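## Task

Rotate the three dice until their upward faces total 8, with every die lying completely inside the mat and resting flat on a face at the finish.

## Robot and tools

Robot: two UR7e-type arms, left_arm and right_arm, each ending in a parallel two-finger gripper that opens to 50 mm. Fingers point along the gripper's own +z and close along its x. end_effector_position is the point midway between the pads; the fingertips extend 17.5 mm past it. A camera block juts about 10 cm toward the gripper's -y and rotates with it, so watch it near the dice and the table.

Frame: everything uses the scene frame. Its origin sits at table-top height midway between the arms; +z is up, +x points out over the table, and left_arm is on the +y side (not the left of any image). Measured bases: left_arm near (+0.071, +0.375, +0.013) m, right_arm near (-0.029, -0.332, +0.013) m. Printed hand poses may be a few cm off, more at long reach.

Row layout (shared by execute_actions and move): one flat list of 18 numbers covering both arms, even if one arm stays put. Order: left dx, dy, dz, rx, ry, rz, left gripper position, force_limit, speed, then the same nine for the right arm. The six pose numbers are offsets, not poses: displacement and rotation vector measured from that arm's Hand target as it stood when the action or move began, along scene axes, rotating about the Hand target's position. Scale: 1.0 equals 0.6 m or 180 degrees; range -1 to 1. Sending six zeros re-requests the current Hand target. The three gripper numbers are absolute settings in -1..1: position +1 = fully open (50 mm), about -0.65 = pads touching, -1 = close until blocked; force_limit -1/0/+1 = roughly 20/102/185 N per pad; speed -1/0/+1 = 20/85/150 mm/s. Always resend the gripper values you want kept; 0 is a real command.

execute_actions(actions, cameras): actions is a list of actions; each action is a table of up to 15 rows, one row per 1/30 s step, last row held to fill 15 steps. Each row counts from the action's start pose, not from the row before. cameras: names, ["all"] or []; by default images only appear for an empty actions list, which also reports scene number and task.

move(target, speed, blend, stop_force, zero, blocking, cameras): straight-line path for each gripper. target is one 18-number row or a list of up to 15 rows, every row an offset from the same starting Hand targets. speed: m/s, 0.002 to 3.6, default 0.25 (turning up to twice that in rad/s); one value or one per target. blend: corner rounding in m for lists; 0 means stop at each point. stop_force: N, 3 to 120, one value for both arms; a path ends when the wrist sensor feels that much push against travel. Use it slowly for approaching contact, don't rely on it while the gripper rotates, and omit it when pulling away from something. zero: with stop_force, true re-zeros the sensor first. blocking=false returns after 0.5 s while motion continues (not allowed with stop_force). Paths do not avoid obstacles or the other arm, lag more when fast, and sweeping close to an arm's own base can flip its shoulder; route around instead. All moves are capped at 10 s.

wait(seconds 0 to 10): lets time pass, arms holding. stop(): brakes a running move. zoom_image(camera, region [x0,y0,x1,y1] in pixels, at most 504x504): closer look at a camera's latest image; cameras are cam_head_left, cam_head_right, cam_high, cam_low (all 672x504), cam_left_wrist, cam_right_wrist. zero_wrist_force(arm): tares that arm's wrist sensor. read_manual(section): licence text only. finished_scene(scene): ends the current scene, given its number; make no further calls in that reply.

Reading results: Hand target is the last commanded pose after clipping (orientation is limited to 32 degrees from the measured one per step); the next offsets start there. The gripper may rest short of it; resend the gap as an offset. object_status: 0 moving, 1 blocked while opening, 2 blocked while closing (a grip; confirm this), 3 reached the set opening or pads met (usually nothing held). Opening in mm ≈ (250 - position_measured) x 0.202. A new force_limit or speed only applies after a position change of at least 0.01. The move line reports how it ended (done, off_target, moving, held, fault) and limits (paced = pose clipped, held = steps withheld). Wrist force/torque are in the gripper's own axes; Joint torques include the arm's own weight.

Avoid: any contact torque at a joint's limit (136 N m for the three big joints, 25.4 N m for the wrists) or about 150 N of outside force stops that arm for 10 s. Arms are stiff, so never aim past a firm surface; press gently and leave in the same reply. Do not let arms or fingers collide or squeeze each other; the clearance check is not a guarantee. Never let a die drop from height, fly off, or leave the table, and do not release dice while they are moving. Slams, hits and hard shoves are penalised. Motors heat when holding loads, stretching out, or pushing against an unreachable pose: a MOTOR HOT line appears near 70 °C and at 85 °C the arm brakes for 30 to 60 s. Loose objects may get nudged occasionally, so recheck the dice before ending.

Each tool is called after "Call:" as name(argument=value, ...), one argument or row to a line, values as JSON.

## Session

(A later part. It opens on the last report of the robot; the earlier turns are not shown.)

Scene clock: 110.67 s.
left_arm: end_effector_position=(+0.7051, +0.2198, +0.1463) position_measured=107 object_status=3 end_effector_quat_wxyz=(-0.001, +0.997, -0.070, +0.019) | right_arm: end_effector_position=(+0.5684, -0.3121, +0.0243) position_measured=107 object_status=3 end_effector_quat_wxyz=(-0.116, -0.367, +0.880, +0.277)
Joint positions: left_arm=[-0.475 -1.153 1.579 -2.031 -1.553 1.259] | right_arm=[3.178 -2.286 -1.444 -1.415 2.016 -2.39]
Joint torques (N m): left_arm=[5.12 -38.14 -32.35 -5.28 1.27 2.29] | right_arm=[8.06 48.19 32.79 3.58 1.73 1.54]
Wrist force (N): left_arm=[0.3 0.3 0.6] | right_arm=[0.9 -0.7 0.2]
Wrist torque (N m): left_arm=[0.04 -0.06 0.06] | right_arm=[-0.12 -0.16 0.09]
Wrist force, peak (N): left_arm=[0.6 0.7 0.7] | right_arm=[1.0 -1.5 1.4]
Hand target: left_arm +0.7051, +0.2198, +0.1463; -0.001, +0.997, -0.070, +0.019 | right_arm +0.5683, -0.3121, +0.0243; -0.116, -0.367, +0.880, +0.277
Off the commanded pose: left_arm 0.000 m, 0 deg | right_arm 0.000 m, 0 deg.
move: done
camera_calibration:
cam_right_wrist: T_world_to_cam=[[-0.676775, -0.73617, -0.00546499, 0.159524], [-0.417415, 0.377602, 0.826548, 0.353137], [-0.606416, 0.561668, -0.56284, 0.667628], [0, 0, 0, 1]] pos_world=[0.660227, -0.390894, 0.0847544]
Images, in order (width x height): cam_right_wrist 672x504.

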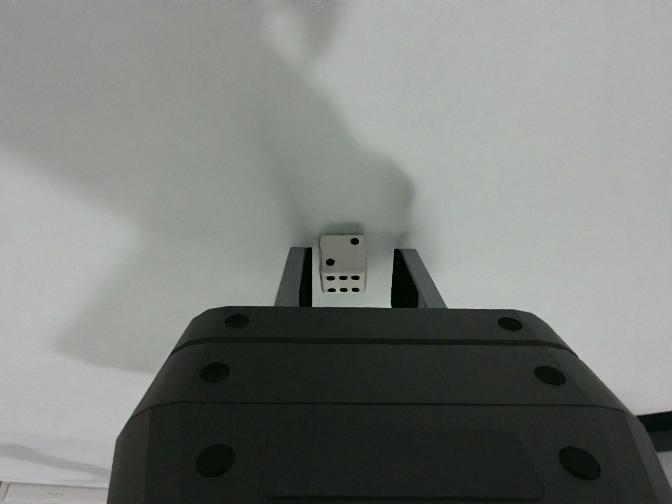

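Call:
move(
  target=[0,0,0,0,0,0,0.3,-0.85,-0.6,0,0,-0.022,0,0,0,0.3,-0.85,-0.6],
  speed=0.005,
  stop_force=4,
  cameras=["cam_right_wrist"],
)

Call:
zoom_image(
  camera="cam_right_wrist",
  region=[280, 210, 420, 310],
)

Scene clock: 119.67 s.
left_arm: end_effector_position=(+0.7051, +0.2198, +0.1463) position_measured=107 object_status=3 end_effector_quat_wxyz=(-0.001, +0.997, -0.070, +0.019) | right_arm: end_effector_position=(+0.5683, -0.3121, +0.0208) position_measured=107 object_status=3 end_effector_quat_wxyz=(-0.116, -0.367, +0.880, +0.277)
Joint positions: left_arm=[-0.475 -1.153 1.579 -2.031 -1.553 1.259] | right_arm=[3.178 -2.29 -1.447 -1.408 2.016 -2.39]
Joint torques (N m): left_arm=[5.63 -38.37 -32.27 -5.27 1.22 2.22] | right_arm=[8.2 52.44 24.43 -0.47 0.81 1.49]
Wrist force (N): left_arm=[0.4 0.6 0.7] | right_arm=[-0.3 2.9 -6.4]
Wrist torque (N m): left_arm=[0.09 -0.07 0.05] | right_arm=[0.01 -0.30 0.02]
Wrist force, peak (N): left_arm=[0.5 0.5 1.0] | right_arm=[2.7 6.5 -9.4]
Hand target: left_arm +0.7051, +0.2198, +0.1463; -0.001, +0.997, -0.070, +0.019 | right_arm +0.5684, -0.3121, +0.0208; -0.116, -0.367, +0.880, +0.277 (not the last commanded pose)
Off the commanded pose: left_arm 0.000 m, 0 deg | right_arm 0.010 m, 0 deg.
move: contact (right_arm)
camera_calibration:
cam_right_wrist: T_world_to_cam=[[-0.676775, -0.736169, -0.00546678, 0.159506], [-0.417366, 0.377555, 0.826594, 0.355976], [-0.606449, 0.5617, -0.562772, 0.665687], [0, 0, 0, 1]] pos_world=[0.660227, -0.390893, 0.0812542]
Images, in order (width x height): cam_right_wrist 672x504.

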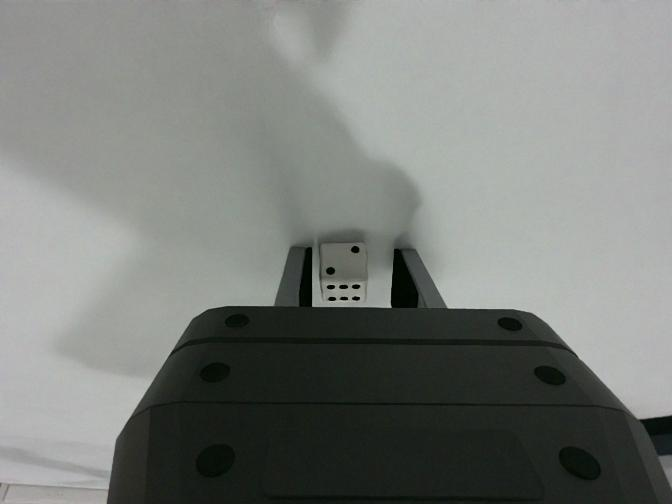

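Scaled by 3.600 from the camera's 672x504 image, which has a finer 960x720 frame.

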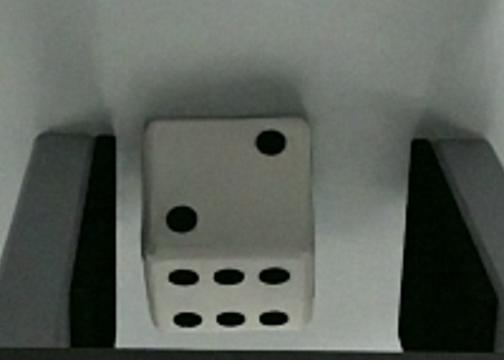

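Call:
move(
  target=[
    [0,0,0,0,0,0,0.3,-0.85,-0.6,0.0012,-0.0012,0.001,0,0,0,0.3,-0.6,-0.6],
    [0,0,0,0,0,0,0.3,-0.85,-0.6,0.0012,-0.0012,0.001,0,0,0,-1,-0.6,-0.6],
    [0,0,0,0,0,0,0.3,-0.85,-0.6,0.0012,-0.0012,0.2,0,0,0,-1,-0.6,-0.6],
    [0,0,0,0,0,0,0.3,-0.85,-0.6,0.336,0.317,0.2,-0.3133,-0.3156,0,-1,-0.6,-0.6],
  ],
  speed=[0.03,0.05,0.15,0.35],
  cameras=["cam_right_wrist","cam_high"],
)

Call:
zoom_image(
  camera="cam_right_wrist",
  region=[280, 210, 420, 310],
)

Scene clock: 132.03 s.
left_arm: end_effector_position=(+0.7051, +0.2198, +0.1463) position_measured=107 object_status=3 end_effector_quat_wxyz=(-0.001, +0.997, -0.070, +0.019) | right_arm: end_effector_position=(+0.7699, -0.1219, +0.1409) position_measured=175 object_status=2 end_effector_quat_wxyz=(+0.147, -0.355, +0.853, -0.354) end_effector_velocity=(+0.000, +0.000, +0.000) end_effector_angular_velocity=(-0.006, -0.002, +0.000)
Joint positions: left_arm=[-0.475 -1.153 1.579 -2.031 -1.553 1.259] | right_arm=[3.757 -2.319 -1.289 -0.965 0.794 -1.769]
Joint velocities: left_arm=[within noise] | right_arm=[0.001 -0.002 0 0 -0.006 0]
Joint torques (N m): left_arm=[6.13 -38.68 -31.32 -5.22 1.31 2.24] | right_arm=[2.49 46.47 25.64 3.04 -3.99 -2]
Wrist force (N): left_arm=[0.3 0.4 0.7] | right_arm=[-1.3 -0.2 0.1]
Wrist torque (N m): left_arm=[0.05 -0.06 0.05] | right_arm=[-0.18 0.19 -0.04]
Wrist force, peak (N): left_arm=[0.6 0.4 0.9] | right_arm=[0.0 2.9 -6.0]
Hand target: left_arm +0.7051, +0.2198, +0.1463; -0.001, +0.997, -0.070, +0.019 | right_arm +0.7700, -0.1219, +0.1408; +0.147, -0.355, +0.853, -0.354
Off the commanded pose: left_arm 0.000 m, 0 deg | right_arm 0.000 m, 0 deg.
move: done
camera_calibration:
cam_right_wrist: T_world_to_cam=[[-0.695441, -0.717643, 0.0367557, 0.447253], [-0.665193, 0.623579, -0.410692, 0.664235], [0.27181, -0.310062, -0.911033, 0.0152819], [0, 0, 0, 1]] pos_world=[0.748728, -0.0884962, 0.270279]
Images, in order (width x height): cam_high 672x504, cam_right_wrist 672x504.

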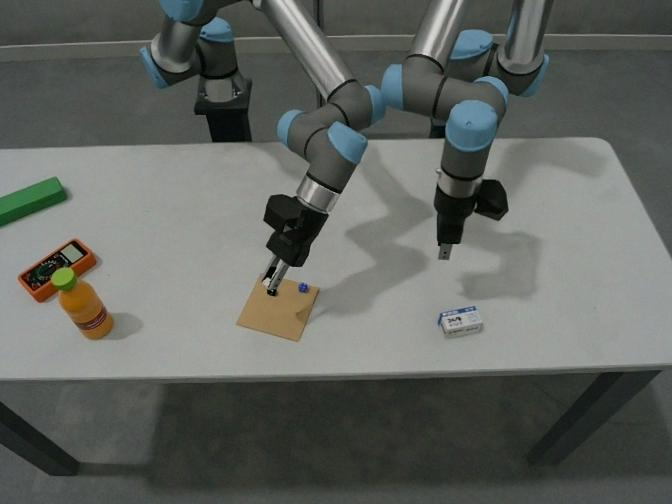

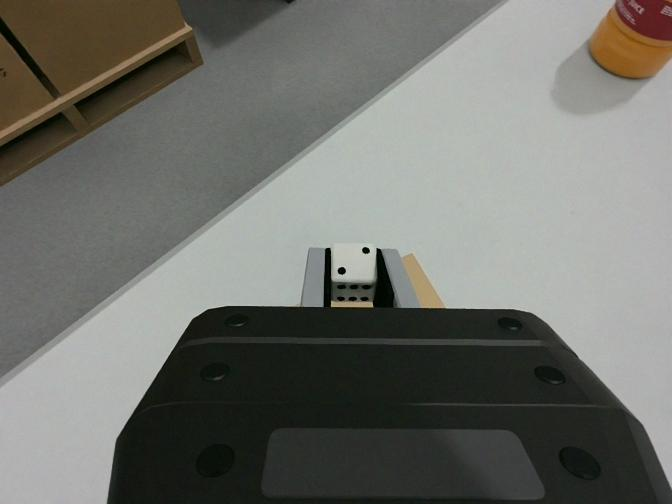

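Scaled by 3.600 from the camera's 672x504 image, which has a finer 960x720 frame.

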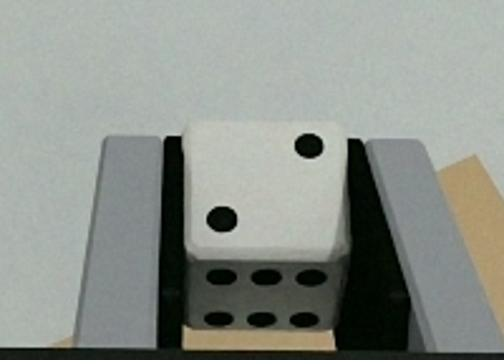

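Call:
move(
  target=[0,0,0,0,0,0,0.3,-0.85,-0.6,0,0,-0.18,0,0,0,-1,-0.6,-0.6],
  speed=0.12,
)

Call:
move(
  target=[0,0,0,0,0,0,0.3,-0.85,-0.6,0,0,-0.03,0,0,0,-1,-0.6,-0.6],
  speed=0.006,
  stop_force=4,
  cameras=["cam_right_wrist","cam_high"],
)

Call:
zoom_image(
  camera="cam_high",
  region=[235, 255, 335, 340],
)

Scene clock: 136.03 s.
left_arm: end_effector_position=(+0.7051, +0.2198, +0.1463) position_measured=107 object_status=3 end_effector_quat_wxyz=(-0.001, +0.997, -0.070, +0.019) | right_arm: end_effector_position=(+0.7699, -0.1219, +0.0329) position_measured=175 object_status=2 end_effector_quat_wxyz=(+0.147, -0.355, +0.853, -0.354)
Joint positions: left_arm=[-0.475 -1.153 1.579 -2.031 -1.553 1.259] | right_arm=[3.757 -2.46 -1.344 -0.77 0.794 -1.769]
Joint torques (N m): left_arm=[6.11 -38.38 -30.87 -5.23 1.32 2.32] | right_arm=[-0.39 52 33.9 3.43 -0.22 -2.31]
Wrist force (N): left_arm=[0.3 0.2 0.8] | right_arm=[-1.4 -0.2 -0.2]
Wrist torque (N m): left_arm=[0.04 -0.06 0.06] | right_arm=[-0.18 0.21 -0.03]
Wrist force, peak (N): left_arm=[0.6 0.6 0.6] | right_arm=[-1.4 -2.2 -1.7]
Hand target: left_arm +0.7051, +0.2198, +0.1463; -0.001, +0.997, -0.070, +0.019 | right_arm +0.7700, -0.1219, +0.0328; +0.147, -0.355, +0.853, -0.354
Off the commanded pose: left_arm 0.000 m, 0 deg | right_arm 0.000 m, 0 deg.
move: done

Scene clock: 138.27 s.
left_arm: end_effector_position=(+0.7051, +0.2198, +0.1463) position_measured=107 object_status=3 end_effector_quat_wxyz=(-0.001, +0.997, -0.070, +0.019) | right_arm: end_effector_position=(+0.7700, -0.1219, +0.0242) position_measured=175 object_status=2 end_effector_quat_wxyz=(+0.147, -0.355, +0.853, -0.354)
Joint positions: left_arm=[-0.475 -1.153 1.579 -2.031 -1.553 1.259] | right_arm=[3.757 -2.473 -1.345 -0.756 0.794 -1.769]
Joint torques (N m): left_arm=[5.59 -38.45 -30.81 -5.25 1.21 2.28] | right_arm=[-6.46 57.77 16.65 0.69 -0.14 -2.24]
Wrist force (N): left_arm=[0.4 0.2 0.4] | right_arm=[-1.2 -4.2 -5.1]
Wrist torque (N m): left_arm=[0.01 -0.08 0.06] | right_arm=[-0.24 0.17 -0.01]
Wrist force, peak (N): left_arm=[0.5 0.6 0.8] | right_arm=[1.2 -5.5 -7.9]
Hand target: left_arm +0.7051, +0.2198, +0.1463; -0.001, +0.997, -0.070, +0.019 | right_arm +0.7700, -0.1219, +0.0243; +0.147, -0.355, +0.853, -0.354 (not the last commanded pose)
Off the commanded pose: left_arm 0.000 m, 0 deg | right_arm 0.009 m, 0 deg.
move: contact (right_arm)
camera_calibration:
cam_right_wrist: T_world_to_cam=[[-0.695401, -0.71768, 0.0367895, 0.451576], [-0.665155, 0.62344, -0.410963, 0.616245], [0.272004, -0.310255, -0.910909, -0.0911845], [0, 0, 0, 1]] pos_world=[0.748728, -0.0883955, 0.15358]
Images, in order (width x height): cam_high 672x504, cam_right_wrist 672x504.

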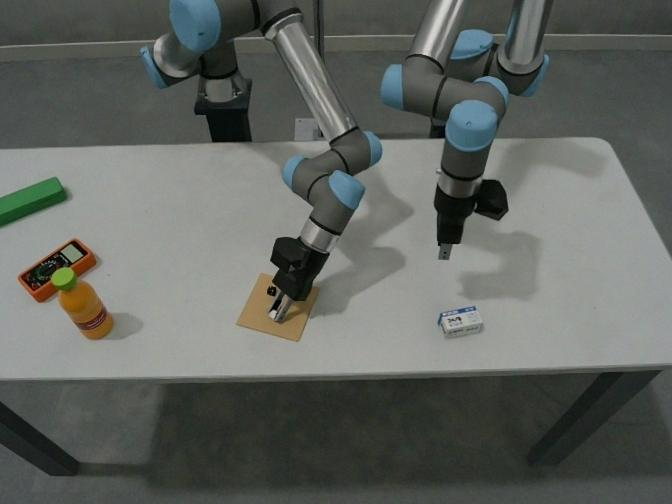

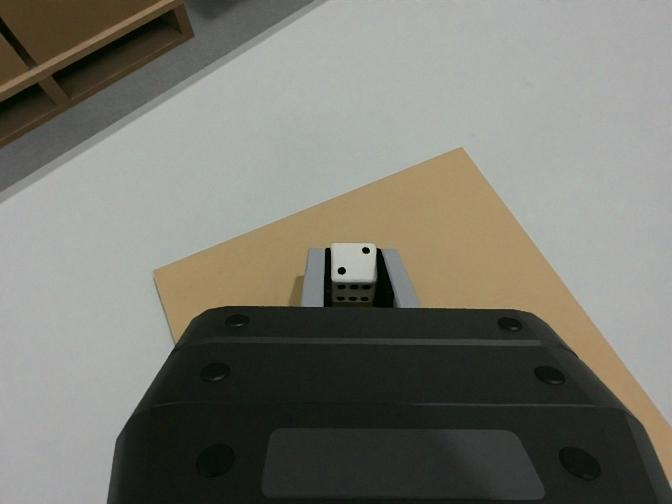

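Scaled by 5.040 from the camera's 672x504 image, which has a finer 960x720 frame.

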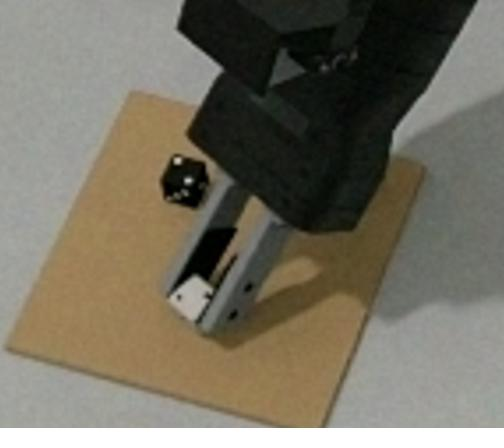

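Call:
move(
  target=[
    [0,0,0,0,0,0,0.3,-0.85,-0.6,0,0,0,0,0,0,0.3,-0.6,-1],
    [0,0,0,0,0,0,0.3,-0.85,-0.6,-0.05,0.05,0.08,0,0,0,0.3,-0.6,-1],
    [0,0,0,0,0,0,0.3,-0.85,-0.6,-0.35,-0.05,0.25,0,0,0,0.3,-0.6,-1],
  ],
  speed=[0.05,0.1,0.25],
  blend=[0,0.02,0],
  cameras=["cam_high"],
)

Call:
zoom_image(
  camera="cam_high",
  region=[235, 265, 325, 345],
)

Scene clock: 143.47 s.
left_arm: end_effector_position=(+0.7051, +0.2198, +0.1463) position_measured=107 object_status=3 end_effector_quat_wxyz=(-0.001, +0.997, -0.070, +0.019) | right_arm: end_effector_position=(+0.5600, -0.1518, +0.1743) position_measured=107 object_status=3 end_effector_quat_wxyz=(+0.147, -0.355, +0.853, -0.354)
Joint positions: left_arm=[-0.475 -1.153 1.579 -2.031 -1.553 1.259] | right_arm=[3.945 -1.844 -1.901 -1.016 0.786 -1.504]
Joint torques (N m): left_arm=[6.02 -38.49 -30.26 -5.17 1.35 2.2] | right_arm=[-0.31 39.32 15.32 1.1 -1.79 0.04]
Wrist force (N): left_arm=[0.2 0.2 0.7] | right_arm=[-1.4 -0.4 -0.1]
Wrist torque (N m): left_arm=[0.03 -0.04 0.06] | right_arm=[-0.21 0.22 0.04]
Wrist force, peak (N): left_arm=[0.4 0.6 0.9] | right_arm=[1.1 -5.2 -4.8]
Hand target: left_arm +0.7051, +0.2198, +0.1463; -0.001, +0.997, -0.070, +0.019 | right_arm +0.5600, -0.1519, +0.1743; +0.147, -0.355, +0.853, -0.354
Off the commanded pose: left_arm 0.000 m, 0 deg | right_arm 0.000 m, 0 deg.
move: done
Images, in order (width x height): cam_high 672x504.

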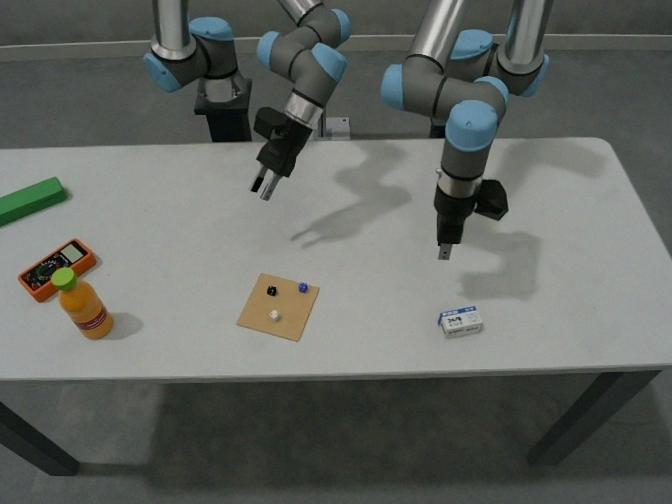

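Scaled by 5.600 from the camera's 672x504 image, which has a finer 960x720 frame.

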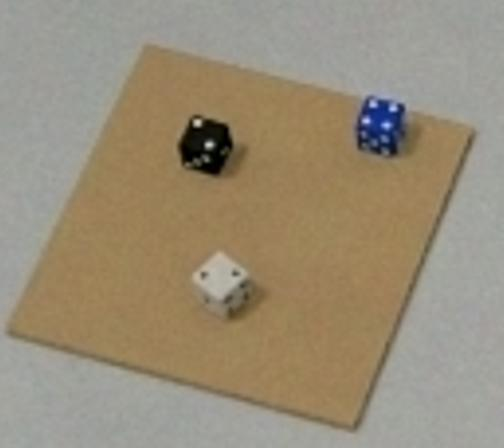

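Top faces: 2 + 4 + 2 = 8, all flat on the mat.

Call:
finished_scene(
  scene=2,
)

The scene is finished: the task was done.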